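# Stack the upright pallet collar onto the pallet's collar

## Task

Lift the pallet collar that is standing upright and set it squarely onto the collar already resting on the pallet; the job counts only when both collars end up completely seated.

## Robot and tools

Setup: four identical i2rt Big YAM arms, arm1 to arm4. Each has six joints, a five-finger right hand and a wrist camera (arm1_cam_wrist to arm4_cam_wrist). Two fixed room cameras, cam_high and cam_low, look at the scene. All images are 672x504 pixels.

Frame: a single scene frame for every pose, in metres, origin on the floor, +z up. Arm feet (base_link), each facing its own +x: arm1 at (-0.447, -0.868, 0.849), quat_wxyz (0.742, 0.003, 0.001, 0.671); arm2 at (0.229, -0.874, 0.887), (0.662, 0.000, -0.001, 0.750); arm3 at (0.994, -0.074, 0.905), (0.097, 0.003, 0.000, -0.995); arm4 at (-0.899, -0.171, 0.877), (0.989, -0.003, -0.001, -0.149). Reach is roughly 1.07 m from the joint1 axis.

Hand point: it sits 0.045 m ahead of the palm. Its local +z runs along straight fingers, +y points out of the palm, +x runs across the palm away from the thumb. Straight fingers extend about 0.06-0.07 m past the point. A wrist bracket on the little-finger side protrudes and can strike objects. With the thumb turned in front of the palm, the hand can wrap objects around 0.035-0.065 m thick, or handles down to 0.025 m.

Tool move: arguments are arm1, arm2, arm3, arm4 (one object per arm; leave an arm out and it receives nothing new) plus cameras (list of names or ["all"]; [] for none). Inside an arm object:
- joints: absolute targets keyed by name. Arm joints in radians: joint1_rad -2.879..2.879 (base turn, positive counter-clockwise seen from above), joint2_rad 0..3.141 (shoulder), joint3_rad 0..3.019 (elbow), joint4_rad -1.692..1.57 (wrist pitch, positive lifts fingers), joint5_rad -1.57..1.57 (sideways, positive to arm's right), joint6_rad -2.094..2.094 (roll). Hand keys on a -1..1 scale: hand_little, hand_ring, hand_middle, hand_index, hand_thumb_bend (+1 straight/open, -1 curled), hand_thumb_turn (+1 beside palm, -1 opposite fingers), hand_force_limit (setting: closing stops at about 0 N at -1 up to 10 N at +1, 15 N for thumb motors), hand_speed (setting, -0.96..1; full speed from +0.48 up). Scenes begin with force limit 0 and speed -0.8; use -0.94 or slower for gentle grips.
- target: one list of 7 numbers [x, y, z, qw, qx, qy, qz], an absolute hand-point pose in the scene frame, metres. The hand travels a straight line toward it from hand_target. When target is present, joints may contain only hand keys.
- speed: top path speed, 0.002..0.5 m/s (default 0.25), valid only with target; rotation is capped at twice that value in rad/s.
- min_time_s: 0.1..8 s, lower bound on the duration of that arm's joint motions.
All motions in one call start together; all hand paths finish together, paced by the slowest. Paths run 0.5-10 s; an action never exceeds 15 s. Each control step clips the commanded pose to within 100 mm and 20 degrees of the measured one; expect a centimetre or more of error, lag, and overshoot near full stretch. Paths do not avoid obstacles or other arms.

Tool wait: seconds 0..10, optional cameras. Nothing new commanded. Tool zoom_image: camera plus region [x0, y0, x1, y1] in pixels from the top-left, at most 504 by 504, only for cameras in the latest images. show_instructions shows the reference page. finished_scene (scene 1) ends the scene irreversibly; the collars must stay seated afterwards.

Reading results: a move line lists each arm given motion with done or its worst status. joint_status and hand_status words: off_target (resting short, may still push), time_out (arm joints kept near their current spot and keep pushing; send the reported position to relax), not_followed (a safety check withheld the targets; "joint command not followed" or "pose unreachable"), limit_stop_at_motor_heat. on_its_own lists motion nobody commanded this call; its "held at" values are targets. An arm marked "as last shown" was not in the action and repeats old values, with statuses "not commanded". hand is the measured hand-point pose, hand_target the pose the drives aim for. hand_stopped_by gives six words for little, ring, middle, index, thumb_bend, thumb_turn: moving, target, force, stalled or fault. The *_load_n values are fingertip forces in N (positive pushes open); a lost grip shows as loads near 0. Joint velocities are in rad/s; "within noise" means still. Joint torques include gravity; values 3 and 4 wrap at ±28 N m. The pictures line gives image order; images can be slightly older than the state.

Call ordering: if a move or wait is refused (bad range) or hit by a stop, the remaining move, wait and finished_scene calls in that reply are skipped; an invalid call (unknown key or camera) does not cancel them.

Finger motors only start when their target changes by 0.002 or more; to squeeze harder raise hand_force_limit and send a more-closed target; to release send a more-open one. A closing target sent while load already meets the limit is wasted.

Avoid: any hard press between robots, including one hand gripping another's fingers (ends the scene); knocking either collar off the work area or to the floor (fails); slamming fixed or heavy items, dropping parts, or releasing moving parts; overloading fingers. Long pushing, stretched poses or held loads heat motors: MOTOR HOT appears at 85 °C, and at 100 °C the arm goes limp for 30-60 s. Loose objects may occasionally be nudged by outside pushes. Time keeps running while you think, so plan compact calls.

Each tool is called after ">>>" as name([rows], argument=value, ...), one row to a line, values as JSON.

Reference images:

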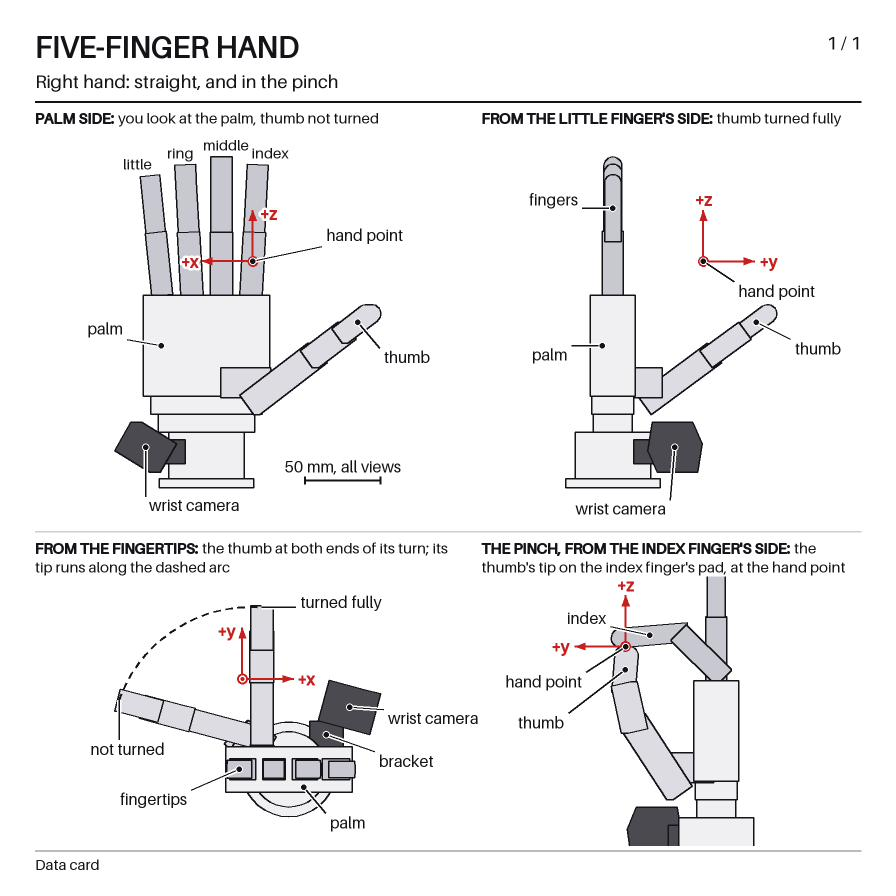

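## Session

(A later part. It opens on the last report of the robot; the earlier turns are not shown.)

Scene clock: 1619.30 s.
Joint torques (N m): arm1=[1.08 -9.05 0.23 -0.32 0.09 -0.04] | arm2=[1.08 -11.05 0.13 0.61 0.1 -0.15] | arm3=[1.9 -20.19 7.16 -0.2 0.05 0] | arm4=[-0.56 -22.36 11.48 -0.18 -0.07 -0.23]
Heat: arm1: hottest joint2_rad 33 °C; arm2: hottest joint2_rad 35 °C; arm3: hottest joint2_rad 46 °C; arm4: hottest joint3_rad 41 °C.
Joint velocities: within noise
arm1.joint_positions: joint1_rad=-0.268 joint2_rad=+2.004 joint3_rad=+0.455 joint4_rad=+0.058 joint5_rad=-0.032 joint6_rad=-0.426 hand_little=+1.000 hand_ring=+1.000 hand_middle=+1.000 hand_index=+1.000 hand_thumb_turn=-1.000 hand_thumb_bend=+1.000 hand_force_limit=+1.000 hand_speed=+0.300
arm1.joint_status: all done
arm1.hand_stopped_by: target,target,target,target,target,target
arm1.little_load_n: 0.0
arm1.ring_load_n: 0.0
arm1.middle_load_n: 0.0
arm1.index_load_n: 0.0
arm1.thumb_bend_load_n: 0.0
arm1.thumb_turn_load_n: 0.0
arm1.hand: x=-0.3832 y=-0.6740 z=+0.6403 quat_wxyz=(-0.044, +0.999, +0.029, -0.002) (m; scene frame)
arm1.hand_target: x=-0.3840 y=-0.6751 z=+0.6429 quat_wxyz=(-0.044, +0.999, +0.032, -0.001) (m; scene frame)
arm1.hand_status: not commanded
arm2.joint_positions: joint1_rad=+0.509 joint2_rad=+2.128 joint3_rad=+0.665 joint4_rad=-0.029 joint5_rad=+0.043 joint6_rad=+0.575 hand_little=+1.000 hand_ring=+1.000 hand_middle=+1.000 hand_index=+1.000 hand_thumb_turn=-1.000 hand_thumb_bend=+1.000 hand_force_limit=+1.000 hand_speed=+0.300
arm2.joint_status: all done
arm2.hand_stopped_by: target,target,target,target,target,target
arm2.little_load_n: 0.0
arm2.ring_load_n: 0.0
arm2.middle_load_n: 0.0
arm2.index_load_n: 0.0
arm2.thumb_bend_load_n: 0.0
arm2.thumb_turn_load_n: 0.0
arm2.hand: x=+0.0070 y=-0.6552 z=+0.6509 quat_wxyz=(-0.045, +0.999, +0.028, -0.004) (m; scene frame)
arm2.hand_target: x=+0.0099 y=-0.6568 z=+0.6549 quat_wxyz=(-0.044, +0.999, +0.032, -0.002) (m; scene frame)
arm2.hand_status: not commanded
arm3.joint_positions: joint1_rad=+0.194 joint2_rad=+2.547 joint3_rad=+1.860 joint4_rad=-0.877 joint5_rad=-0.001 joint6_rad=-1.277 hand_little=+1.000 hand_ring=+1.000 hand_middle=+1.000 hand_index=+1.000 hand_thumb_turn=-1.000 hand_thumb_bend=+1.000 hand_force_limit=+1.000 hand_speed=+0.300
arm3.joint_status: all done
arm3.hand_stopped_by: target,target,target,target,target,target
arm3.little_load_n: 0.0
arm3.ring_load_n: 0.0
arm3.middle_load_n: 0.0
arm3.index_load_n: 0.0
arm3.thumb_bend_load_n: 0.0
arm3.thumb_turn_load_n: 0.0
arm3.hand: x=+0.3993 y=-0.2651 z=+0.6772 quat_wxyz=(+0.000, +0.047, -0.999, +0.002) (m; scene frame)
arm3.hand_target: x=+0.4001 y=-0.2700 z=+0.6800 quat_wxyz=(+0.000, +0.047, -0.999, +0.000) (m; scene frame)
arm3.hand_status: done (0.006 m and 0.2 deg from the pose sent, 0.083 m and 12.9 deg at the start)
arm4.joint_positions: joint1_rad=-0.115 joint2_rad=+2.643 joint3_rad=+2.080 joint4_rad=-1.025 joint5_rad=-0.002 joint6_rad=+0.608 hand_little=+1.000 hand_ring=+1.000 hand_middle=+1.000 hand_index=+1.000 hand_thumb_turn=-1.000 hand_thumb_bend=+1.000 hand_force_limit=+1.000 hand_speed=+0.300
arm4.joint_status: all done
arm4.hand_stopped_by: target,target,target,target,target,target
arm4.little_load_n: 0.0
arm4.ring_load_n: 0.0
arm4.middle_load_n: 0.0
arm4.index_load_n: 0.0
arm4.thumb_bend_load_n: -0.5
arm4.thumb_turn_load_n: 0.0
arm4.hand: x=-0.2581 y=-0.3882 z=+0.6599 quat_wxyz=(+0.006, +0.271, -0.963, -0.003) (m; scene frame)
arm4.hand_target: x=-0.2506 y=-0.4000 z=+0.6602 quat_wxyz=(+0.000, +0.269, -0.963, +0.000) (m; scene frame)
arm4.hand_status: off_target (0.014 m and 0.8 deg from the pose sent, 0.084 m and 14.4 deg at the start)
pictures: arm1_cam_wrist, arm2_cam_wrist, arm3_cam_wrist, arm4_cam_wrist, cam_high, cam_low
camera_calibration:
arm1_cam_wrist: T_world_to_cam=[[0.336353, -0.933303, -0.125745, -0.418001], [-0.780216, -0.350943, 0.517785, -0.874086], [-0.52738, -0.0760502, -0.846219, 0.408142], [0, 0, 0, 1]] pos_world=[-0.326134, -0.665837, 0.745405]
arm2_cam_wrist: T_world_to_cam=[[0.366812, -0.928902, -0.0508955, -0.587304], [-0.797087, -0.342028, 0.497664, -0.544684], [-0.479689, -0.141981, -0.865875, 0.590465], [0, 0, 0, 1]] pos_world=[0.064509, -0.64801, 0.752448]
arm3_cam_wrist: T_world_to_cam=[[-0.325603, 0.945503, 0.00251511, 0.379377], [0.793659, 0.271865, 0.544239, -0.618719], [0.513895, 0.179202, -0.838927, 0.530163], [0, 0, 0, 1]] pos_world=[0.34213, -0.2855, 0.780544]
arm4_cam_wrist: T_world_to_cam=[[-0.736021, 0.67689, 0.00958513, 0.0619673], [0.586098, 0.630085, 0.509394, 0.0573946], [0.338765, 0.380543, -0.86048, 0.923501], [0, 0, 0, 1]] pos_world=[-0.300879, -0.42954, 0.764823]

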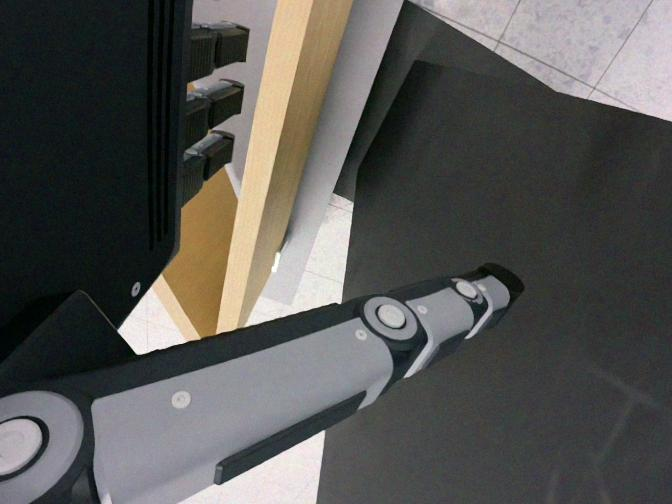

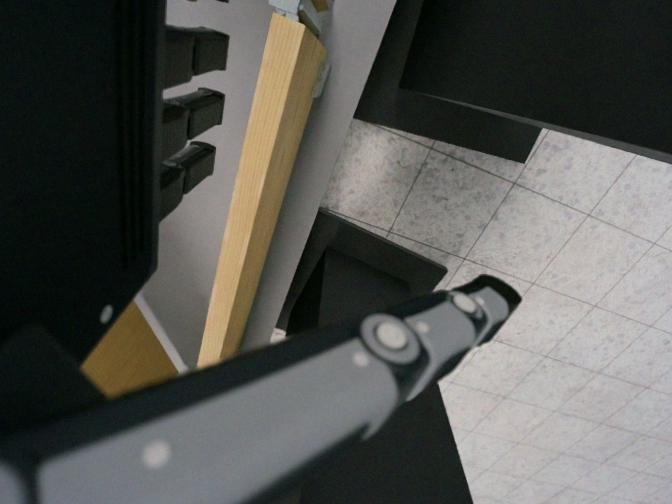

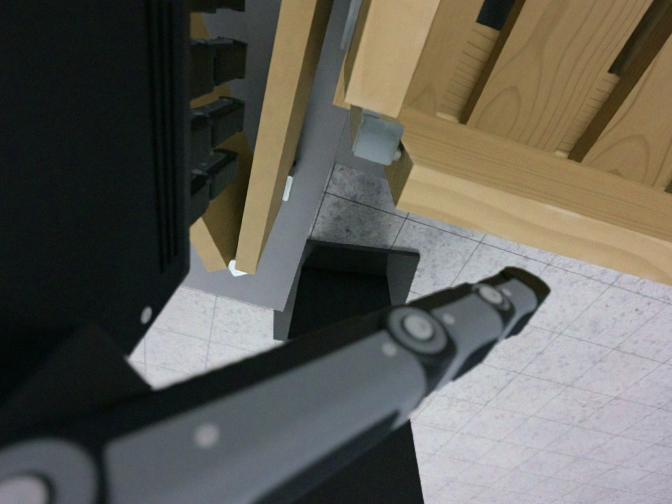

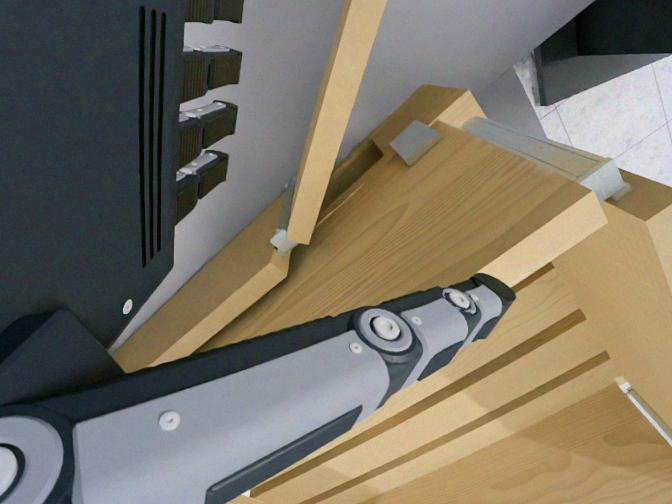

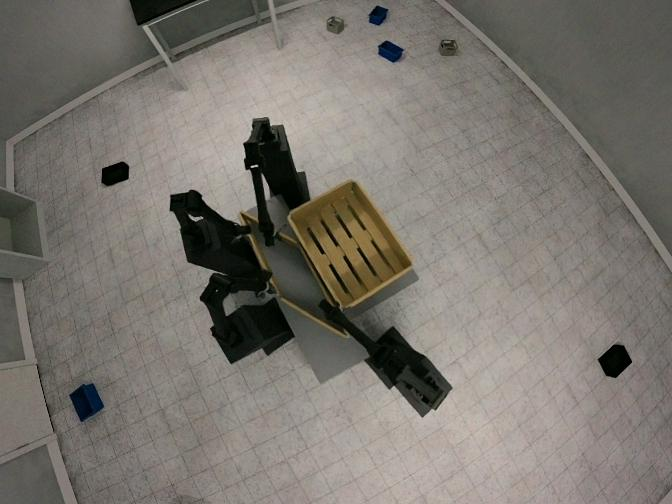

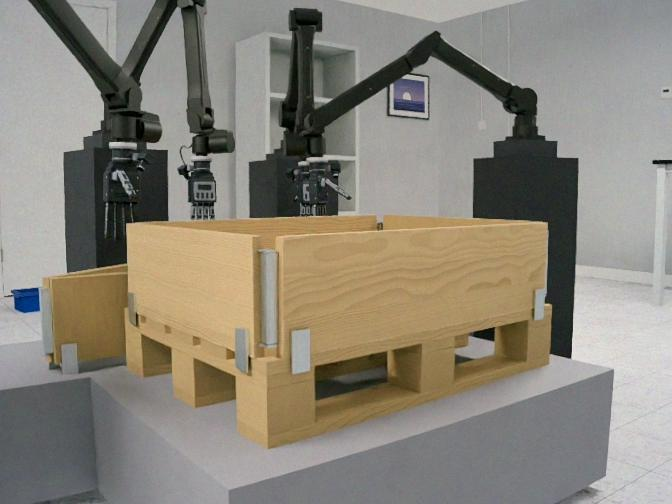

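>>> move(arm1={"target": [-0.380, -0.635, 0.620, 0, 0.99985, 0.01745, 0], "speed": 0.1}, arm2={"target": [0.0, -0.631, 0.620, 0, 0.99991, 0.01309, 0], "speed": 0.1}, arm3={"target": [0.443, -0.290, 0.620, 0, -0.00873, 0.99996, 0], "speed": 0.1}, arm4={"target": [-0.261, -0.381, 0.620, 0, -0.2563, 0.9666, 0], "speed": 0.1}, cameras=["arm1_cam_wrist", "arm2_cam_wrist", "arm3_cam_wrist", "arm4_cam_wrist"])

Scene clock: 1765.77 s.
Joint torques (N m): arm1=[2.32 -8.88 1.63 -0.46 0.14 0.07] | arm2=[-0.09 -9.47 2.02 0.51 -0.11 -0.17] | arm3=[2.02 -19.43 6.08 0.58 0.02 -0.01] | arm4=[0.73 -21.36 6.69 0.91 -0.07 0.01]
Heat: arm1: hottest joint2_rad 33 °C; arm2: hottest joint2_rad 34 °C; arm3: hottest joint2_rad 46 °C; arm4: hottest joint3_rad 44 °C.
move: arm1 done; arm2 done; arm3 done; arm4 off_target
Joint velocities: within noise
arm1.joint_positions: joint1_rad=-0.230 joint2_rad=+2.104 joint3_rad=+0.625 joint4_rad=-0.083 joint5_rad=+0.004 joint6_rad=-0.359 hand_little=+1.000 hand_ring=+1.000 hand_middle=+1.000 hand_index=+1.000 hand_thumb_turn=-1.000 hand_thumb_bend=+1.000 hand_force_limit=+1.000 hand_speed=+0.300
arm1.joint_status: not commanded
arm1.hand_stopped_by: target,target,target,target,target,target
arm1.little_load_n: 0.0
arm1.ring_load_n: 0.0
arm1.middle_load_n: 0.0
arm1.index_load_n: 0.0
arm1.thumb_bend_load_n: 0.0
arm1.thumb_turn_load_n: 0.0
arm1.hand: x=-0.3757 y=-0.6356 z=+0.6222 quat_wxyz=(-0.005, +1.000, +0.014, +0.001) (m; scene frame)
arm1.hand_target: x=-0.3799 y=-0.6349 z=+0.6201 quat_wxyz=(+0.000, +1.000, +0.017, +0.000) (m; scene frame)
arm1.hand_status: done (0.005 m and 0.7 deg from the pose sent, 0.044 m and 5.3 deg at the start)
arm2.joint_positions: joint1_rad=+0.474 joint2_rad=+2.231 joint3_rad=+0.804 joint4_rad=-0.118 joint5_rad=+0.001 joint6_rad=+0.567 hand_little=+1.000 hand_ring=+1.000 hand_middle=+1.000 hand_index=+1.000 hand_thumb_turn=-1.000 hand_thumb_bend=+1.000 hand_force_limit=+1.000 hand_speed=+0.300
arm2.joint_status: not commanded
arm2.hand_stopped_by: target,target,target,target,target,target
arm2.little_load_n: -0.5
arm2.ring_load_n: 0.0
arm2.middle_load_n: 0.0
arm2.index_load_n: 0.0
arm2.thumb_bend_load_n: -0.5
arm2.thumb_turn_load_n: 0.0
arm2.hand: x=-0.0067 y=-0.6303 z=+0.6278 quat_wxyz=(-0.011, +1.000, +0.016, -0.006) (m; scene frame)
arm2.hand_target: x=+0.0000 y=-0.6313 z=+0.6203 quat_wxyz=(+0.000, +1.000, +0.013, +0.000) (m; scene frame)
arm2.hand_status: done (0.010 m and 1.5 deg from the pose sent, 0.040 m and 5.4 deg at the start)
arm3.joint_positions: joint1_rad=+0.243 joint2_rad=+2.602 joint3_rad=+1.785 joint4_rad=-0.758 joint5_rad=-0.001 joint6_rad=-1.152 hand_little=+1.000 hand_ring=+1.000 hand_middle=+1.000 hand_index=+1.000 hand_thumb_turn=-1.000 hand_thumb_bend=+1.000 hand_force_limit=+1.000 hand_speed=+0.300
arm3.joint_status: not commanded
arm3.hand_stopped_by: target,target,target,target,target,target
arm3.little_load_n: 0.0
arm3.ring_load_n: 0.0
arm3.middle_load_n: -0.5
arm3.index_load_n: 0.0
arm3.thumb_bend_load_n: 0.0
arm3.thumb_turn_load_n: 0.0
arm3.hand: x=+0.4435 y=-0.2850 z=+0.6224 quat_wxyz=(-0.005, +0.010, -1.000, +0.000) (m; scene frame)
arm3.hand_target: x=+0.4430 y=-0.2900 z=+0.6201 quat_wxyz=(+0.000, +0.009, -1.000, +0.000) (m; scene frame)
arm3.hand_status: done (0.006 m and 0.6 deg from the pose sent, 0.076 m and 4.4 deg at the start)
arm4.joint_positions: joint1_rad=-0.115 joint2_rad=+2.652 joint3_rad=+2.058 joint4_rad=-0.947 joint5_rad=-0.002 joint6_rad=+0.627 hand_little=+1.000 hand_ring=+1.000 hand_middle=+1.000 hand_index=+1.000 hand_thumb_turn=-1.000 hand_thumb_bend=+1.000 hand_force_limit=+1.000 hand_speed=+0.300
arm4.joint_status: not commanded
arm4.hand_stopped_by: target,target,target,target,target,target
arm4.little_load_n: 0.0
arm4.ring_load_n: 0.5
arm4.middle_load_n: 0.0
arm4.index_load_n: 0.0
arm4.thumb_bend_load_n: 0.0
arm4.thumb_turn_load_n: 0.0
arm4.hand: x=-0.2502 y=-0.3911 z=+0.6455 quat_wxyz=(-0.012, +0.262, -0.965, +0.011) (m; scene frame)
arm4.hand_target: x=-0.2617 y=-0.3810 z=+0.6208 quat_wxyz=(+0.000, +0.256, -0.967, +0.000) (m; scene frame)
arm4.hand_status: off_target (0.029 m and 2.0 deg from the pose sent, 0.041 m and 1.9 deg at the start)
pictures: arm1_cam_wrist, arm2_cam_wrist, arm3_cam_wrist, arm4_cam_wrist
camera_calibration:
arm1_cam_wrist: T_world_to_cam=[[0.308141, -0.949979, -0.050891, -0.45473], [-0.793272, -0.286103, 0.537461, -0.821285], [-0.525136, -0.125243, -0.841752, 0.366528], [0, 0, 0, 1]] pos_world=[-0.318905, -0.62105, 0.726793]
arm2_cam_wrist: T_world_to_cam=[[0.344113, -0.938862, 0.0111535, -0.605583], [-0.803368, -0.288261, 0.521061, -0.516402], [-0.48599, -0.188264, -0.853446, 0.530399], [0, 0, 0, 1]] pos_world=[0.0512967, -0.617563, 0.728499]
arm3_cam_wrist: T_world_to_cam=[[-0.25302, 0.967452, 0.00413647, 0.385683], [0.806424, 0.208541, 0.553345, -0.647933], [0.534472, 0.143343, -0.832942, 0.442016], [0, 0, 0, 1]] pos_world=[0.38385, -0.30137, 0.725109]
arm4_cam_wrist: T_world_to_cam=[[-0.722545, 0.690459, -0.0345832, 0.107048], [0.575799, 0.628734, 0.522637, 0.0503273], [0.382603, 0.357715, -0.851854, 0.905955], [0, 0, 0, 1]] pos_world=[-0.298253, -0.429628, 0.749141]

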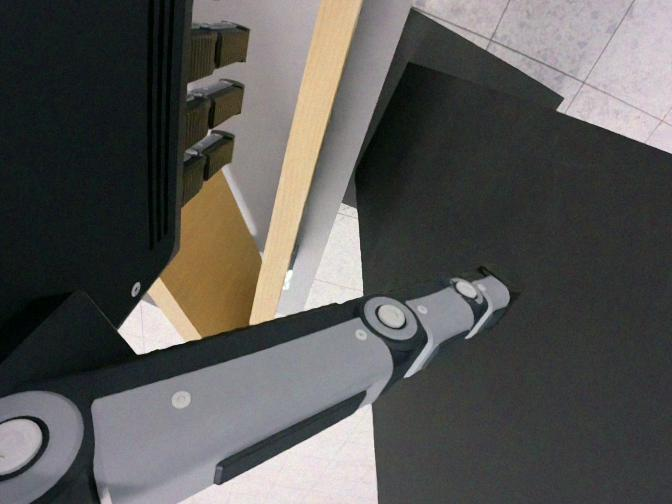

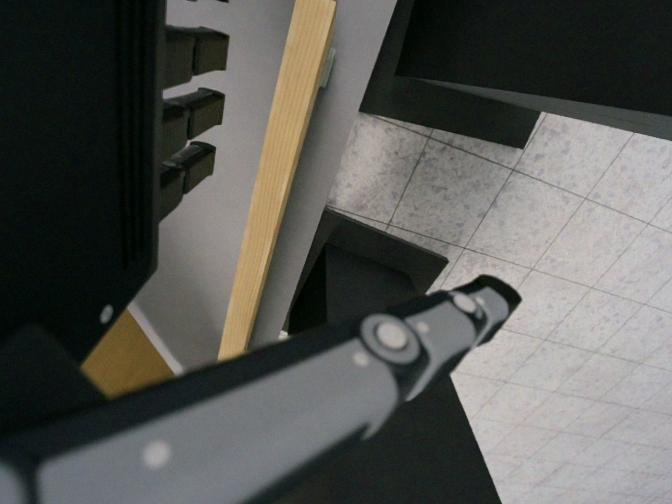

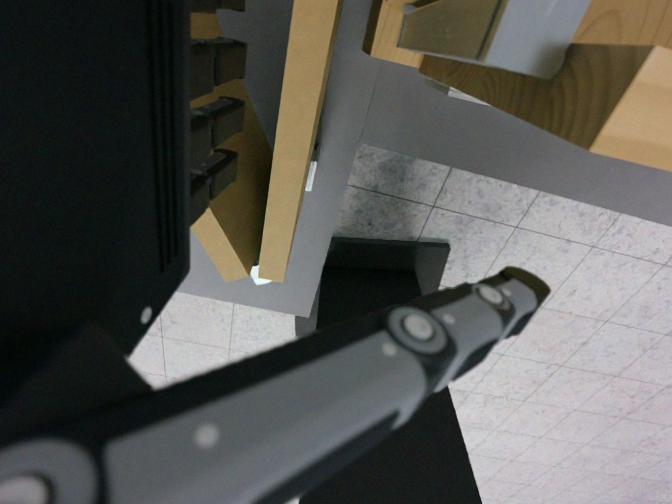

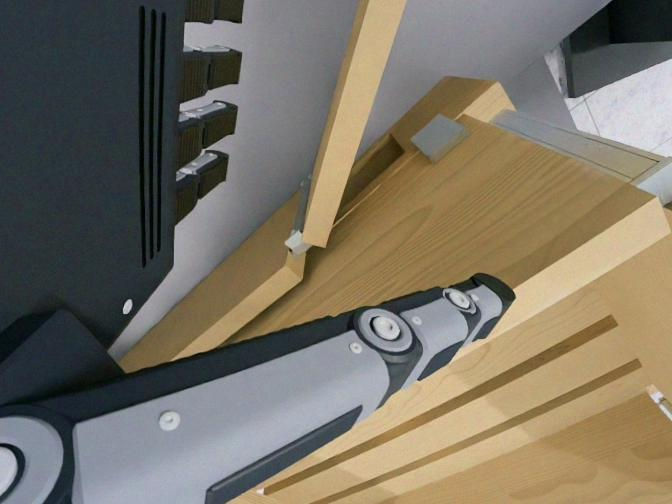

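>>> move(arm4={"target": [-0.264, -0.374, 0.655, 0, -0.2563, 0.9666, 0], "speed": 0.06, "joints": {"hand_thumb_bend": 0.2, "hand_speed": 0.3}}, arm1={"joints": {"hand_thumb_bend": 0.2}}, arm2={"joints": {"hand_thumb_bend": 0.2}}, arm3={"joints": {"hand_thumb_bend": 0.2}}, cameras=["arm1_cam_wrist", "arm4_cam_wrist"])

Scene clock: 1779.07 s.
Joint torques (N m): arm1=[2.32 -8.88 1.62 -0.46 0.13 0.08] | arm2=[0.09 -9.29 1.99 0.55 -0.11 -0.14] | arm3=[2.02 -19.43 6.15 0.7 0.01 0.01] | arm4=[1.32 -23.24 6.28 -0.01 -0.08 0.01]
Heat: arm1: hottest joint2_rad 32 °C; arm2: hottest joint2_rad 34 °C; arm3: hottest joint2_rad 45 °C; arm4: hottest joint3_rad 43 °C.
move: arm1 done; arm2 done; arm3 done; arm4 off_target
Joint velocities: within noise
arm1.joint_positions: joint1_rad=-0.230 joint2_rad=+2.104 joint3_rad=+0.625 joint4_rad=-0.083 joint5_rad=+0.004 joint6_rad=-0.359 hand_little=+1.000 hand_ring=+1.000 hand_middle=+1.000 hand_index=+1.000 hand_thumb_turn=-1.000 hand_thumb_bend=+0.200 hand_force_limit=+1.000 hand_speed=+0.300
arm1.joint_status: all done
arm1.hand_stopped_by: target,target,target,target,target,target
arm1.little_load_n: 0.0
arm1.ring_load_n: 0.0
arm1.middle_load_n: 0.0
arm1.index_load_n: 0.0
arm1.thumb_bend_load_n: 0.0
arm1.thumb_turn_load_n: 0.0
arm1.hand: x=-0.3757 y=-0.6356 z=+0.6222 quat_wxyz=(-0.005, +1.000, +0.014, +0.001) (m; scene frame)
arm1.hand_target: x=-0.3799 y=-0.6350 z=+0.6201 quat_wxyz=(+0.000, +1.000, +0.017, +0.000) (m; scene frame)
arm1.hand_status: not commanded
arm2.joint_positions: joint1_rad=+0.474 joint2_rad=+2.231 joint3_rad=+0.804 joint4_rad=-0.118 joint5_rad=+0.001 joint6_rad=+0.566 hand_little=+1.000 hand_ring=+1.000 hand_middle=+1.000 hand_index=+1.000 hand_thumb_turn=-1.000 hand_thumb_bend=+0.200 hand_force_limit=+1.000 hand_speed=+0.300
arm2.joint_status: all done
arm2.hand_stopped_by: target,target,target,target,target,target
arm2.little_load_n: 0.0
arm2.ring_load_n: 0.0
arm2.middle_load_n: 0.0
arm2.index_load_n: 0.0
arm2.thumb_bend_load_n: 0.0
arm2.thumb_turn_load_n: 0.0
arm2.hand: x=-0.0068 y=-0.6303 z=+0.6278 quat_wxyz=(-0.011, +1.000, +0.016, -0.006) (m; scene frame)
arm2.hand_target: x=+0.0000 y=-0.6313 z=+0.6203 quat_wxyz=(+0.000, +1.000, +0.013, +0.000) (m; scene frame)
arm2.hand_status: not commanded
arm3.joint_positions: joint1_rad=+0.243 joint2_rad=+2.602 joint3_rad=+1.785 joint4_rad=-0.758 joint5_rad=-0.001 joint6_rad=-1.152 hand_little=+1.000 hand_ring=+1.000 hand_middle=+1.000 hand_index=+1.000 hand_thumb_turn=-1.000 hand_thumb_bend=+0.200 hand_force_limit=+1.000 hand_speed=+0.300
arm3.joint_status: all done
arm3.hand_stopped_by: target,target,target,target,target,target
arm3.little_load_n: 0.0
arm3.ring_load_n: 0.0
arm3.middle_load_n: 0.0
arm3.index_load_n: 0.0
arm3.thumb_bend_load_n: 0.0
arm3.thumb_turn_load_n: 0.0
arm3.hand: x=+0.4435 y=-0.2850 z=+0.6224 quat_wxyz=(-0.005, +0.009, -1.000, -0.001) (m; scene frame)
arm3.hand_target: x=+0.4430 y=-0.2900 z=+0.6201 quat_wxyz=(+0.000, +0.009, -1.000, +0.000) (m; scene frame)
arm3.hand_status: not commanded
arm4.joint_positions: joint1_rad=-0.115 joint2_rad=+2.604 joint3_rad=+2.006 joint4_rad=-0.947 joint5_rad=-0.002 joint6_rad=+0.635 hand_little=+1.000 hand_ring=+1.000 hand_middle=+1.000 hand_index=+1.000 hand_thumb_turn=-1.000 hand_thumb_bend=+0.200 hand_force_limit=+1.000 hand_speed=+0.300
arm4.joint_status: all done
arm4.hand_stopped_by: target,target,target,target,target,target
arm4.little_load_n: 0.0
arm4.ring_load_n: 0.0
arm4.middle_load_n: 0.0
arm4.index_load_n: 0.0
arm4.thumb_bend_load_n: 0.0
arm4.thumb_turn_load_n: 0.0
arm4.hand: x=-0.2572 y=-0.3877 z=+0.6617 quat_wxyz=(-0.011, +0.258, -0.966, +0.010) (m; scene frame)
arm4.hand_target: x=-0.2641 y=-0.3743 z=+0.6550 quat_wxyz=(+0.000, +0.256, -0.967, +0.000) (m; scene frame)
arm4.hand_status: off_target (0.017 m and 1.7 deg from the pose sent, 0.024 m and 2.0 deg at the start)
pictures: arm1_cam_wrist, arm4_cam_wrist
camera_calibration:
arm1_cam_wrist: T_world_to_cam=[[0.307782, -0.950109, -0.0506316, -0.455208], [-0.793613, -0.285712, 0.537165, -0.820965], [-0.524831, -0.125148, -0.841956, 0.36682], [0, 0, 0, 1]] pos_world=[-0.318905, -0.62115, 0.726792]
arm4_cam_wrist: T_world_to_cam=[[-0.717349, 0.696043, -0.0305614, 0.101159], [0.582516, 0.623255, 0.521754, 0.0439], [0.382211, 0.356477, -0.852548, 0.921075], [0, 0, 0, 1]] pos_world=[-0.305051, -0.426115, 0.765448]

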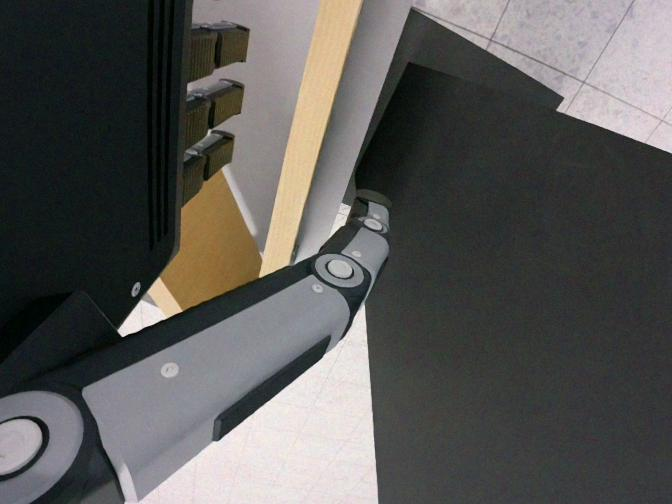

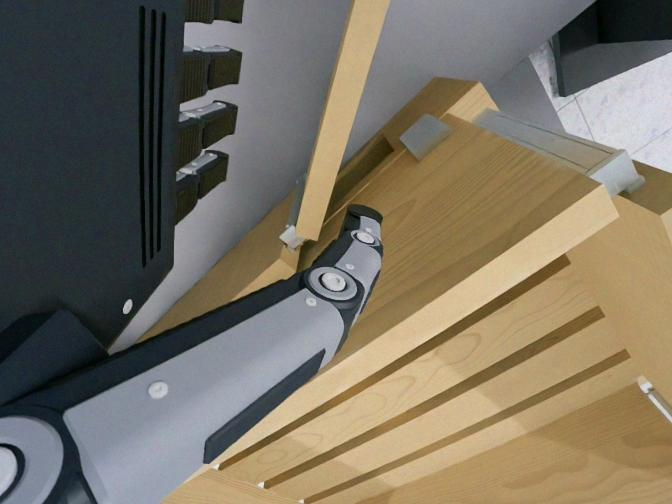

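>>> move(arm4={"target": [-0.272, -0.357, 0.600, 0, -0.2563, 0.9666, 0], "speed": 0.06}, cameras=["arm4_cam_wrist"])

>>> zoom_image(camera="arm4_cam_wrist", region=[200, 100, 600, 400])

Scene clock: 1785.17 s.
Joint torques (N m): arm1=[2.32 -8.88 1.65 -0.44 0.14 0.08] | arm2=[-0.09 -9.29 2 0.5 -0.11 -0.14] | arm3=[2.26 -18.96 6.06 0.7 0.02 0.01] | arm4=[1.38 -21.25 6.58 0.88 -0.07 0]
Heat: arm1: hottest joint2_rad 32 °C; arm2: hottest joint2_rad 34 °C; arm3: hottest joint2_rad 45 °C; arm4: hottest joint3_rad 42 °C.
move: arm4 off_target
Joint velocities: within noise
arm1, arm2, arm3: as last shown
arm4.joint_positions: joint1_rad=-0.097 joint2_rad=+2.646 joint3_rad=+1.968 joint4_rad=-0.870 joint5_rad=-0.002 joint6_rad=+0.653 hand_little=+1.000 hand_ring=+1.000 hand_middle=+1.000 hand_index=+1.000 hand_thumb_turn=-1.000 hand_thumb_bend=+0.200 hand_force_limit=+1.000 hand_speed=+0.300
arm4.joint_status: not commanded
arm4.hand_stopped_by: target,target,target,target,target,target
arm4.little_load_n: 0.0
arm4.ring_load_n: 0.0
arm4.middle_load_n: 0.0
arm4.index_load_n: 0.0
arm4.thumb_bend_load_n: 0.0
arm4.thumb_turn_load_n: 0.0
arm4.hand: x=-0.2644 y=-0.3709 z=+0.6219 quat_wxyz=(-0.010, +0.258, -0.966, +0.009) (m; scene frame)
arm4.hand_target: x=-0.2727 y=-0.3572 z=+0.6007 quat_wxyz=(+0.000, +0.256, -0.967, +0.000) (m; scene frame)
arm4.hand_status: off_target (0.027 m and 1.6 deg from the pose sent, 0.071 m and 1.7 deg at the start)
pictures: arm4_cam_wrist
camera_calibration:
arm4_cam_wrist: T_world_to_cam=[[-0.717447, 0.696039, -0.0282734, 0.0815414], [0.583507, 0.622632, 0.521392, 0.0587074], [0.380513, 0.357573, -0.852849, 0.884043], [0, 0, 0, 1]] pos_world=[-0.312145, -0.409419, 0.725651]

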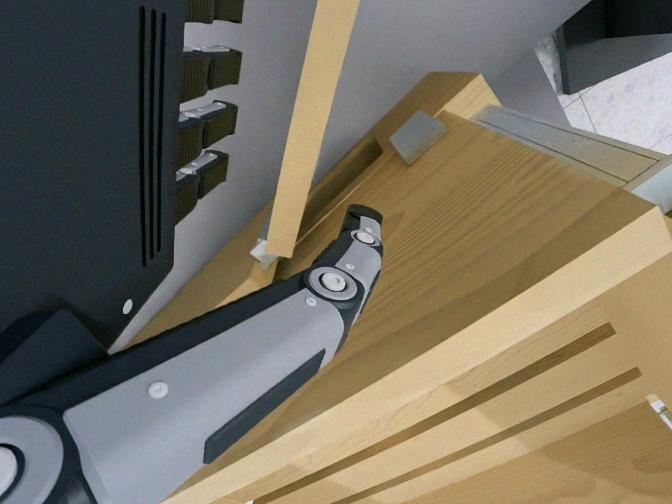

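Scaled by 1.260 from the camera's 672x504 image, which has a finer 960x720 frame.

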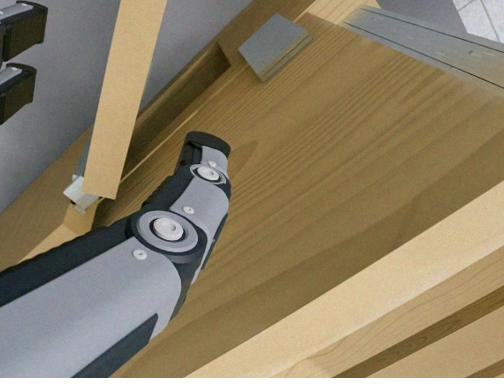

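>>> move(arm1={"target": [-0.380, -0.635, 0.473, 0, 0.99985, 0.01745, 0], "speed": 0.08}, arm2={"target": [0.002, -0.631, 0.469, 0, 0.99991, 0.01309, 0], "speed": 0.08}, arm3={"target": [0.443, -0.289, 0.472, 0, -0.00873, 0.99996, 0], "speed": 0.08}, arm4={"target": [-0.275, -0.356, 0.456, 0, -0.2563, 0.9666, 0], "speed": 0.08}, cameras=["arm1_cam_wrist", "arm2_cam_wrist", "arm3_cam_wrist", "arm4_cam_wrist"])

Scene clock: 1800.47 s.
Joint torques (N m): arm1=[2.08 -10.87 -0.75 0.12 0.13 0.04] | arm2=[0.03 -10.93 -0.05 1.39 -0.1 -0.15] | arm3=[1.61 -19.43 7.79 0.2 0.06 0] | arm4=[1.32 -20.6 9.74 0.23 -0.09 0.01]
Heat: arm1: hottest joint2_rad 32 °C; arm2: hottest joint2_rad 34 °C; arm3: hottest joint2_rad 45 °C; arm4: hottest joint2_rad 42 °C.
move: arm1 done; arm2 off_target; arm3 off_target; arm4 off_target
Joint velocities: within noise
arm1.joint_positions: joint1_rad=-0.230 joint2_rad=+2.592 joint3_rad=+0.838 joint4_rad=+0.178 joint5_rad=+0.004 joint6_rad=-0.359 hand_little=+1.000 hand_ring=+1.000 hand_middle=+1.000 hand_index=+1.000 hand_thumb_turn=-1.000 hand_thumb_bend=+0.200 hand_force_limit=+1.000 hand_speed=+0.300
arm1.joint_status: not commanded
arm1.hand_stopped_by: target,target,target,target,target,target
arm1.little_load_n: 0.0
arm1.ring_load_n: 0.0
arm1.middle_load_n: 0.0
arm1.index_load_n: 0.0
arm1.thumb_bend_load_n: 0.0
arm1.thumb_turn_load_n: 0.0
arm1.hand: x=-0.3768 y=-0.6361 z=+0.4760 quat_wxyz=(+0.001, +1.000, +0.014, -0.001) (m; scene frame)
arm1.hand_target: x=-0.3799 y=-0.6349 z=+0.4730 quat_wxyz=(+0.000, +1.000, +0.017, +0.000) (m; scene frame)
arm1.hand_status: done (0.005 m and 0.5 deg from the pose sent, 0.149 m and 0.7 deg at the start)
arm2.joint_positions: joint1_rad=+0.472 joint2_rad=+2.673 joint3_rad=+1.043 joint4_rad=+0.067 joint5_rad=+0.001 joint6_rad=+0.563 hand_little=+1.000 hand_ring=+1.000 hand_middle=+1.000 hand_index=+1.000 hand_thumb_turn=-1.000 hand_thumb_bend=+0.200 hand_force_limit=+1.000 hand_speed=+0.300
arm2.joint_status: not commanded
arm2.hand_stopped_by: target,target,target,target,target,target
arm2.little_load_n: 0.0
arm2.ring_load_n: 0.0
arm2.middle_load_n: 0.0
arm2.index_load_n: 0.0
arm2.thumb_bend_load_n: 0.0
arm2.thumb_turn_load_n: -0.5
arm2.hand: x=-0.0061 y=-0.6289 z=+0.4781 quat_wxyz=(-0.004, +1.000, +0.017, -0.001) (m; scene frame)
arm2.hand_target: x=+0.0019 y=-0.6312 z=+0.4694 quat_wxyz=(+0.000, +1.000, +0.013, +0.000) (m; scene frame)
arm2.hand_status: off_target (0.012 m and 0.6 deg from the pose sent, 0.159 m and 1.5 deg at the start)
arm3.joint_positions: joint1_rad=+0.247 joint2_rad=+2.937 joint3_rad=+2.012 joint4_rad=-0.666 joint5_rad=-0.001 joint6_rad=-1.150 hand_little=+1.000 hand_ring=+1.000 hand_middle=+1.000 hand_index=+1.000 hand_thumb_turn=-1.000 hand_thumb_bend=+0.200 hand_force_limit=+1.000 hand_speed=+0.300
arm3.joint_status: not commanded
arm3.hand_stopped_by: target,target,target,target,target,target
arm3.little_load_n: 0.0
arm3.ring_load_n: 0.0
arm3.middle_load_n: 0.0
arm3.index_load_n: 0.0
arm3.thumb_bend_load_n: 0.0
arm3.thumb_turn_load_n: 0.0
arm3.hand: x=+0.4554 y=-0.2826 z=+0.4710 quat_wxyz=(-0.012, +0.010, -1.000, -0.004) (m; scene frame)
arm3.hand_target: x=+0.4433 y=-0.2890 z=+0.4723 quat_wxyz=(+0.000, +0.009, -1.000, +0.000) (m; scene frame)
arm3.hand_status: off_target (0.014 m and 1.5 deg from the pose sent, 0.150 m and 0.6 deg at the start)
arm4.joint_positions: joint1_rad=-0.096 joint2_rad=+2.964 joint3_rad=+2.166 joint4_rad=-0.778 joint5_rad=-0.002 joint6_rad=+0.655 hand_little=+1.000 hand_ring=+1.000 hand_middle=+1.000 hand_index=+1.000 hand_thumb_turn=-1.000 hand_thumb_bend=+0.200 hand_force_limit=+1.000 hand_speed=+0.300
arm4.joint_status: not commanded
arm4.hand_stopped_by: target,target,target,target,target,target
arm4.little_load_n: 0.0
arm4.ring_load_n: 0.0
arm4.middle_load_n: 0.0
arm4.index_load_n: 0.0
arm4.thumb_bend_load_n: 0.0
arm4.thumb_turn_load_n: 0.0
arm4.hand: x=-0.2816 y=-0.3634 z=+0.4681 quat_wxyz=(+0.001, +0.258, -0.966, +0.000) (m; scene frame)
arm4.hand_target: x=-0.2758 y=-0.3559 z=+0.4565 quat_wxyz=(+0.000, +0.256, -0.967, +0.000) (m; scene frame)
arm4.hand_status: off_target (0.016 m and 0.3 deg from the pose sent, 0.167 m and 1.6 deg at the start)
pictures: arm1_cam_wrist, arm2_cam_wrist, arm3_cam_wrist, arm4_cam_wrist
camera_calibration:
arm1_cam_wrist: T_world_to_cam=[[0.30767, -0.950693, -0.0390213, -0.468698], [-0.791014, -0.278355, 0.544808, -0.741446], [-0.528806, -0.136755, -0.837653, 0.232213], [0, 0, 0, 1]] pos_world=[-0.319494, -0.620217, 0.58017]
arm2_cam_wrist: T_world_to_cam=[[0.345006, -0.938186, 0.0278852, -0.610453], [-0.807927, -0.281721, 0.517578, -0.431744], [-0.477729, -0.201096, -0.855182, 0.395993], [0, 0, 0, 1]] pos_world=[0.0509692, -0.614717, 0.57913]
arm3_cam_wrist: T_world_to_cam=[[-0.255033, 0.966907, 0.007075, 0.386385], [0.79769, 0.206253, 0.566701, -0.577228], [0.546487, 0.150171, -0.823893, 0.301343], [0, 0, 0, 1]] pos_world=[0.39431, -0.299796, 0.572657]
arm4_cam_wrist: T_world_to_cam=[[-0.717717, 0.696334, -0.00129782, 0.0470315], [0.597448, 0.61675, 0.512519, 0.150111], [0.357685, 0.367068, -0.858675, 0.756606], [0, 0, 0, 1]] pos_world=[-0.326555, -0.403056, 0.572804]

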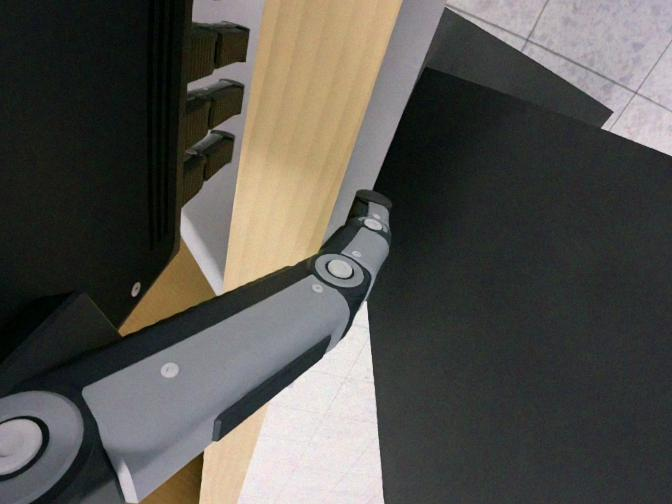

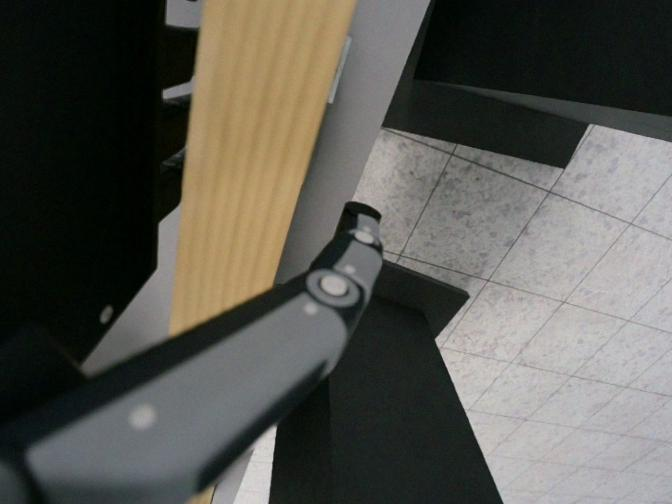

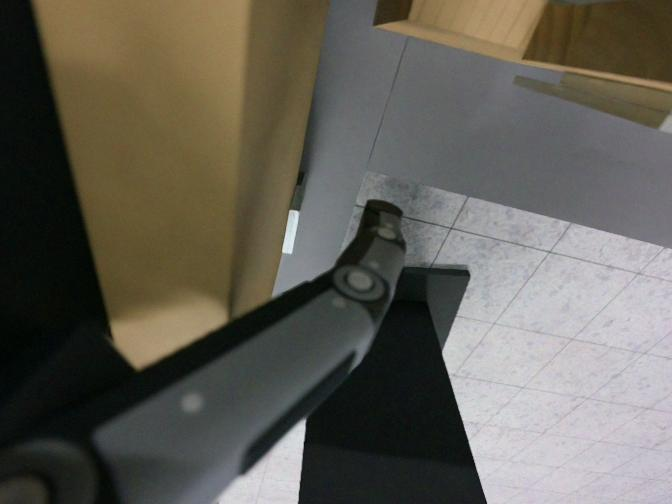

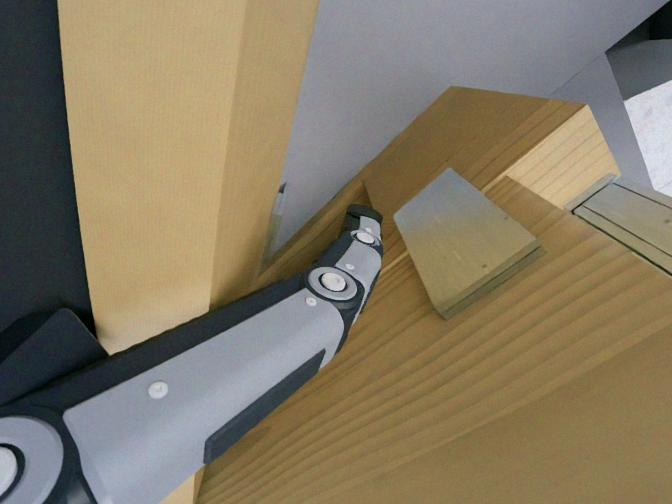

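>>> move(arm1={"joints": {"hand_thumb_bend": -0.95, "hand_speed": 0.0, "hand_force_limit": 1.0}}, arm2={"joints": {"hand_thumb_bend": -0.95, "hand_speed": 0.0, "hand_force_limit": 1.0}}, arm3={"joints": {"hand_thumb_bend": -0.95, "hand_speed": 0.0, "hand_force_limit": 1.0}}, arm4={"joints": {"hand_thumb_bend": -0.95, "hand_speed": 0.0, "hand_force_limit": 1.0}}, cameras=["arm1_cam_wrist", "arm2_cam_wrist", "arm3_cam_wrist", "arm4_cam_wrist"])

Scene clock: 1807.57 s.
Joint torques (N m): arm1=[1.96 -11.69 -0.12 0.18 -0.42 0.06] | arm2=[-0.15 -11.4 0.05 1.36 0.61 -0.17] | arm3=[1.55 -19.02 7.66 0.29 0.16 -0.01] | arm4=[1.2 -20.72 9.58 0.17 -0.39 0.01]
Heat: arm1: hottest joint2_rad 32 °C; arm2: hottest joint2_rad 35 °C; arm3: hottest joint2_rad 44 °C; arm4: hottest joint3_rad 42 °C.
move: arm1 off_target; arm2 off_target; arm3 off_target; arm4 off_target
Joint velocities: within noise
arm1.joint_positions: joint1_rad=-0.230 joint2_rad=+2.606 joint3_rad=+0.827 joint4_rad=+0.175 joint5_rad=+0.018 joint6_rad=-0.360 hand_little=+1.000 hand_ring=+1.000 hand_middle=+1.000 hand_index=+1.000 hand_thumb_turn=-1.000 hand_thumb_bend=-0.391 hand_force_limit=+1.000 hand_speed=+0.000
arm1.joint_status: hand_thumb_bend off_target (ended at -0.391, target -0.950); the others done
arm1.hand_stopped_by: target,target,target,target,force,target
arm1.little_load_n: 0.0
arm1.ring_load_n: 0.0
arm1.middle_load_n: 0.0
arm1.index_load_n: 0.0
arm1.thumb_bend_load_n: 18.5
arm1.thumb_turn_load_n: 1.0
arm1.hand: x=-0.3791 y=-0.6516 z=+0.4749 quat_wxyz=(+0.017, +1.000, +0.015, +0.000) (m; scene frame)
arm1.hand_target: x=-0.3799 y=-0.6349 z=+0.4731 quat_wxyz=(+0.000, +1.000, +0.017, +0.000) (m; scene frame)
arm1.hand_status: not commanded
arm2.joint_positions: joint1_rad=+0.472 joint2_rad=+2.682 joint3_rad=+1.039 joint4_rad=+0.067 joint5_rad=-0.018 joint6_rad=+0.565 hand_little=+1.000 hand_ring=+1.000 hand_middle=+1.000 hand_index=+1.000 hand_thumb_turn=-1.000 hand_thumb_bend=-0.382 hand_force_limit=+1.000 hand_speed=+0.000
arm2.joint_status: hand_thumb_bend off_target (ended at -0.382, target -0.950); the others done
arm2.hand_stopped_by: target,target,target,target,force,target
arm2.little_load_n: -0.5
arm2.ring_load_n: 0.0
arm2.middle_load_n: 0.0
arm2.index_load_n: 0.0
arm2.thumb_bend_load_n: 20.5
arm2.thumb_turn_load_n: 3.0
arm2.hand: x=-0.0051 y=-0.6371 z=+0.4767 quat_wxyz=(+0.007, +1.000, +0.016, -0.005) (m; scene frame)
arm2.hand_target: x=+0.0019 y=-0.6311 z=+0.4694 quat_wxyz=(+0.000, +1.000, +0.013, +0.000) (m; scene frame)
arm2.hand_status: not commanded
arm3.joint_positions: joint1_rad=+0.247 joint2_rad=+2.937 joint3_rad=+2.012 joint4_rad=-0.666 joint5_rad=-0.005 joint6_rad=-1.149 hand_little=+1.000 hand_ring=+1.000 hand_middle=+1.000 hand_index=+1.000 hand_thumb_turn=-1.000 hand_thumb_bend=-0.376 hand_force_limit=+1.000 hand_speed=+0.000
arm3.joint_status: hand_thumb_bend off_target (ended at -0.376, target -0.950); the others done
arm3.hand_stopped_by: target,target,target,target,force,target
arm3.little_load_n: 0.0
arm3.ring_load_n: 0.0
arm3.middle_load_n: 0.0
arm3.index_load_n: 0.0
arm3.thumb_bend_load_n: 21.0
arm3.thumb_turn_load_n: 5.0
arm3.hand: x=+0.4557 y=-0.2832 z=+0.4708 quat_wxyz=(-0.013, +0.010, -1.000, -0.002) (m; scene frame)
arm3.hand_target: x=+0.4434 y=-0.2889 z=+0.4722 quat_wxyz=(+0.000, +0.009, -1.000, +0.000) (m; scene frame)
arm3.hand_status: not commanded
arm4.joint_positions: joint1_rad=-0.095 joint2_rad=+2.965 joint3_rad=+2.169 joint4_rad=-0.778 joint5_rad=+0.007 joint6_rad=+0.655 hand_little=+1.000 hand_ring=+1.000 hand_middle=+1.000 hand_index=+1.000 hand_thumb_turn=-1.000 hand_thumb_bend=-0.384 hand_force_limit=+1.000 hand_speed=+0.000
arm4.joint_status: hand_thumb_bend off_target (ended at -0.384, target -0.950); the others done
arm4.hand_stopped_by: target,target,target,target,force,target
arm4.little_load_n: 0.0
arm4.ring_load_n: 0.5
arm4.middle_load_n: 0.0
arm4.index_load_n: 0.0
arm4.thumb_bend_load_n: 22.0
arm4.thumb_turn_load_n: 6.5
arm4.hand: x=-0.2808 y=-0.3654 z=+0.4681 quat_wxyz=(+0.003, +0.258, -0.966, +0.005) (m; scene frame)
arm4.hand_target: x=-0.2757 y=-0.3558 z=+0.4564 quat_wxyz=(+0.000, +0.256, -0.967, +0.000) (m; scene frame)
arm4.hand_status: not commanded
pictures: arm1_cam_wrist, arm2_cam_wrist, arm3_cam_wrist, arm4_cam_wrist
camera_calibration:
arm1_cam_wrist: T_world_to_cam=[[0.309243, -0.950952, -0.00764626, -0.497137], [-0.792821, -0.262243, 0.550148, -0.739714], [-0.52517, -0.164067, -0.835032, 0.210254], [0, 0, 0, 1]] pos_world=[-0.322306, -0.632243, 0.578719]
arm2_cam_wrist: T_world_to_cam=[[0.343503, -0.938071, 0.0450394, -0.626565], [-0.804007, -0.268949, 0.53032, -0.430461], [-0.485365, -0.218379, -0.8466, 0.378601], [0, 0, 0, 1]] pos_world=[0.0528936, -0.620856, 0.577026]
arm3_cam_wrist: T_world_to_cam=[[-0.254116, 0.967167, 0.0037259, 0.388348], [0.797077, 0.207241, 0.567203, -0.576959], [0.547808, 0.147105, -0.823569, 0.299486], [0, 0, 0, 1]] pos_world=[0.394505, -0.300084, 0.572454]
arm4_cam_wrist: T_world_to_cam=[[-0.717712, 0.6963, -0.00749293, 0.0518915], [0.597807, 0.621637, 0.506157, 0.155744], [0.357095, 0.358795, -0.862409, 0.755514], [0, 0, 0, 1]] pos_world=[-0.325652, -0.404024, 0.57312]

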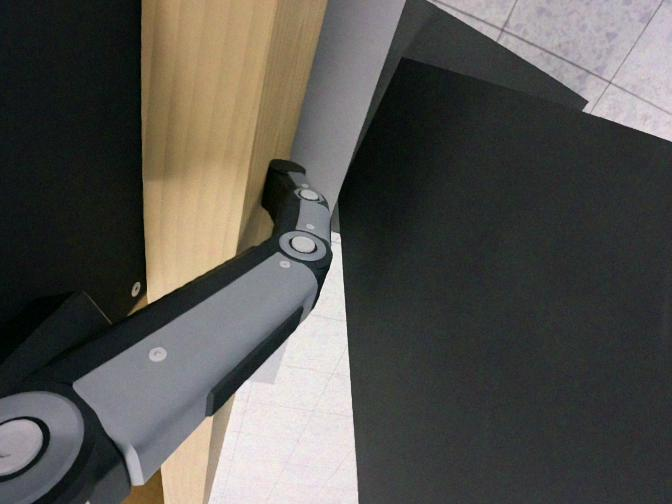

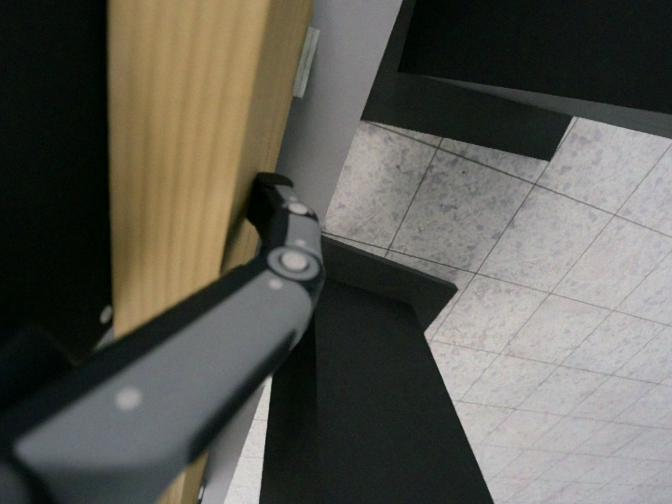

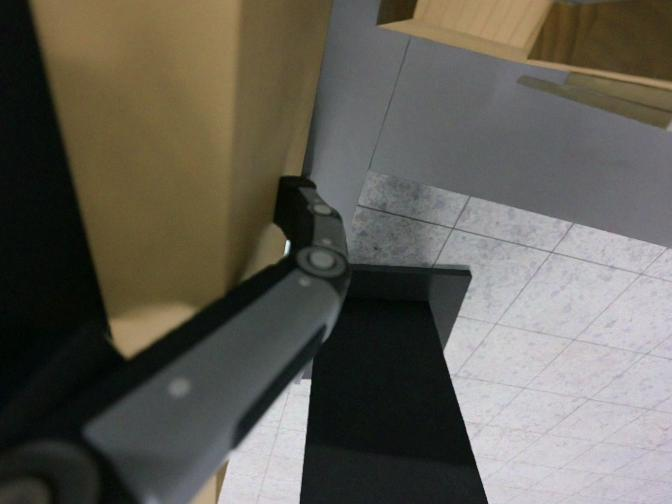

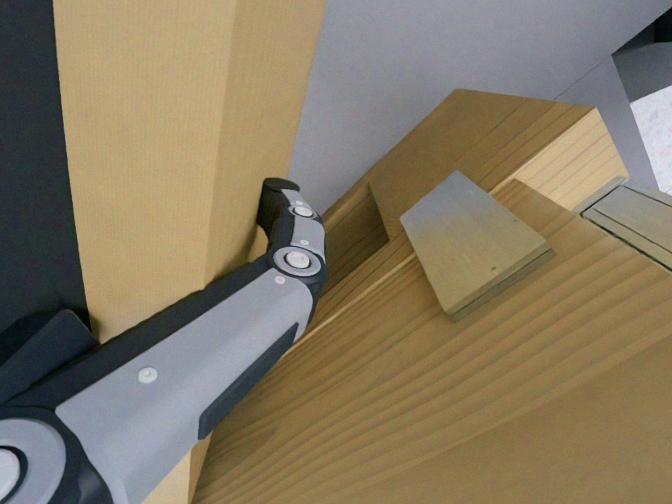

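>>> move(arm1={"target": [-0.380, -0.645, 0.473, -0.05233, 0.99848, 0.01743, -0.00091], "speed": 0.05}, arm2={"target": [0.002, -0.634, 0.470, -0.05233, 0.99854, 0.01307, -0.00069], "speed": 0.05}, arm3={"target": [0.443, -0.289, 0.472, 0.00061, -0.00871, 0.99752, -0.06976], "speed": 0.05}, arm4={"target": [-0.275, -0.358, 0.457, 0.01788, -0.25567, 0.96424, -0.06743], "speed": 0.05})

Scene clock: 1820.50 s.
Joint torques (N m): arm1=[0.09 -10.87 -2.13 1.26 -0.9 -0.11] | arm2=[1.67 -11.75 -1.52 2.43 1.29 -0.14] | arm3=[0.62 -20.84 4.68 1.73 -2.22 -0.17] | arm4=[1.55 -22.65 4.96 2.54 0.99 0.07]
Heat: arm1: hottest joint2_rad 33 °C; arm2: hottest joint2_rad 36 °C; arm3: hottest joint2_rad 43 °C; arm4: hottest joint3_rad 42 °C.
move: arm1 off_target; arm2 off_target; arm3 off_target; arm4 off_target
Joint velocities: within noise
arm1.joint_positions: joint1_rad=-0.244 joint2_rad=+2.611 joint3_rad=+0.759 joint4_rad=+0.344 joint5_rad=-0.009 joint6_rad=-0.379 hand_little=+1.000 hand_ring=+1.000 hand_middle=+1.000 hand_index=+1.000 hand_thumb_turn=-1.000 hand_thumb_bend=-0.386 hand_force_limit=+1.000 hand_speed=+0.000
arm1.joint_status: not commanded
arm1.hand_stopped_by: target,target,target,target,force,target
arm1.little_load_n: 0.5
arm1.ring_load_n: 0.5
arm1.middle_load_n: 0.0
arm1.index_load_n: 0.0
arm1.thumb_bend_load_n: 38.0
arm1.thumb_turn_load_n: 3.5
arm1.hand: x=-0.3800 y=-0.6513 z=+0.4738 quat_wxyz=(-0.033, +0.999, +0.017, +0.005) (m; scene frame)
arm1.hand_target: x=-0.3798 y=-0.6448 z=+0.4732 quat_wxyz=(-0.052, +0.998, +0.018, -0.001) (m; scene frame)
arm1.hand_status: off_target (0.006 m and 2.3 deg from the pose sent, 0.007 m and 8.0 deg at the start)
arm2.joint_positions: joint1_rad=+0.484 joint2_rad=+2.682 joint3_rad=+0.982 joint4_rad=+0.196 joint5_rad=+0.022 joint6_rad=+0.594 hand_little=+1.000 hand_ring=+1.000 hand_middle=+1.000 hand_index=+1.000 hand_thumb_turn=-1.000 hand_thumb_bend=-0.378 hand_force_limit=+1.000 hand_speed=+0.000
arm2.joint_status: not commanded
arm2.hand_stopped_by: target,target,target,target,force,target
arm2.little_load_n: 0.0
arm2.ring_load_n: 0.0
arm2.middle_load_n: 0.0
arm2.index_load_n: 0.0
arm2.thumb_bend_load_n: 37.5
arm2.thumb_turn_load_n: 5.0
arm2.hand: x=-0.0023 y=-0.6366 z=+0.4748 quat_wxyz=(-0.034, +0.999, +0.007, -0.009) (m; scene frame)
arm2.hand_target: x=+0.0018 y=-0.6338 z=+0.4703 quat_wxyz=(-0.052, +0.999, +0.013, -0.001) (m; scene frame)
arm2.hand_status: off_target (0.007 m and 2.4 deg from the pose sent, 0.010 m and 6.8 deg at the start)
arm3.joint_positions: joint1_rad=+0.223 joint2_rad=+2.913 joint3_rad=+1.956 joint4_rad=-0.601 joint5_rad=-0.078 joint6_rad=-1.175 hand_little=+1.000 hand_ring=+1.000 hand_middle=+1.000 hand_index=+1.000 hand_thumb_turn=-1.000 hand_thumb_bend=-0.372 hand_force_limit=+1.000 hand_speed=+0.000
arm3.joint_status: not commanded
arm3.hand_stopped_by: target,target,target,target,force,target
arm3.little_load_n: 0.0
arm3.ring_load_n: 0.0
arm3.middle_load_n: 0.0
arm3.index_load_n: 0.0
arm3.thumb_bend_load_n: 39.5
arm3.thumb_turn_load_n: 6.0
arm3.hand: x=+0.4559 y=-0.2820 z=+0.4686 quat_wxyz=(-0.012, +0.011, -0.999, +0.038) (m; scene frame)
arm3.hand_target: x=+0.4429 y=-0.2887 z=+0.4727 quat_wxyz=(-0.001, +0.009, -0.998, +0.069) (m; scene frame)
arm3.hand_status: off_target (0.015 m and 3.8 deg from the pose sent, 0.014 m and 8.4 deg at the start)
arm4.joint_positions: joint1_rad=-0.077 joint2_rad=+2.913 joint3_rad=+2.046 joint4_rad=-0.627 joint5_rad=+0.056 joint6_rad=+0.668 hand_little=+1.000 hand_ring=+1.000 hand_middle=+1.000 hand_index=+1.000 hand_thumb_turn=-1.000 hand_thumb_bend=-0.379 hand_force_limit=+1.000 hand_speed=+0.000
arm4.joint_status: not commanded
arm4.hand_stopped_by: target,target,target,target,force,target
arm4.little_load_n: 0.0
arm4.ring_load_n: 0.0
arm4.middle_load_n: 0.0
arm4.index_load_n: 0.0
arm4.thumb_bend_load_n: 44.0
arm4.thumb_turn_load_n: 4.0
arm4.hand: x=-0.2790 y=-0.3632 z=+0.4656 quat_wxyz=(-0.014, +0.260, -0.964, +0.049) (m; scene frame)
arm4.hand_target: x=-0.2753 y=-0.3581 z=+0.4574 quat_wxyz=(-0.018, +0.256, -0.964, +0.067) (m; scene frame)
arm4.hand_status: off_target (0.011 m and 2.3 deg from the pose sent, 0.015 m and 7.6 deg at the start)
pictures: none


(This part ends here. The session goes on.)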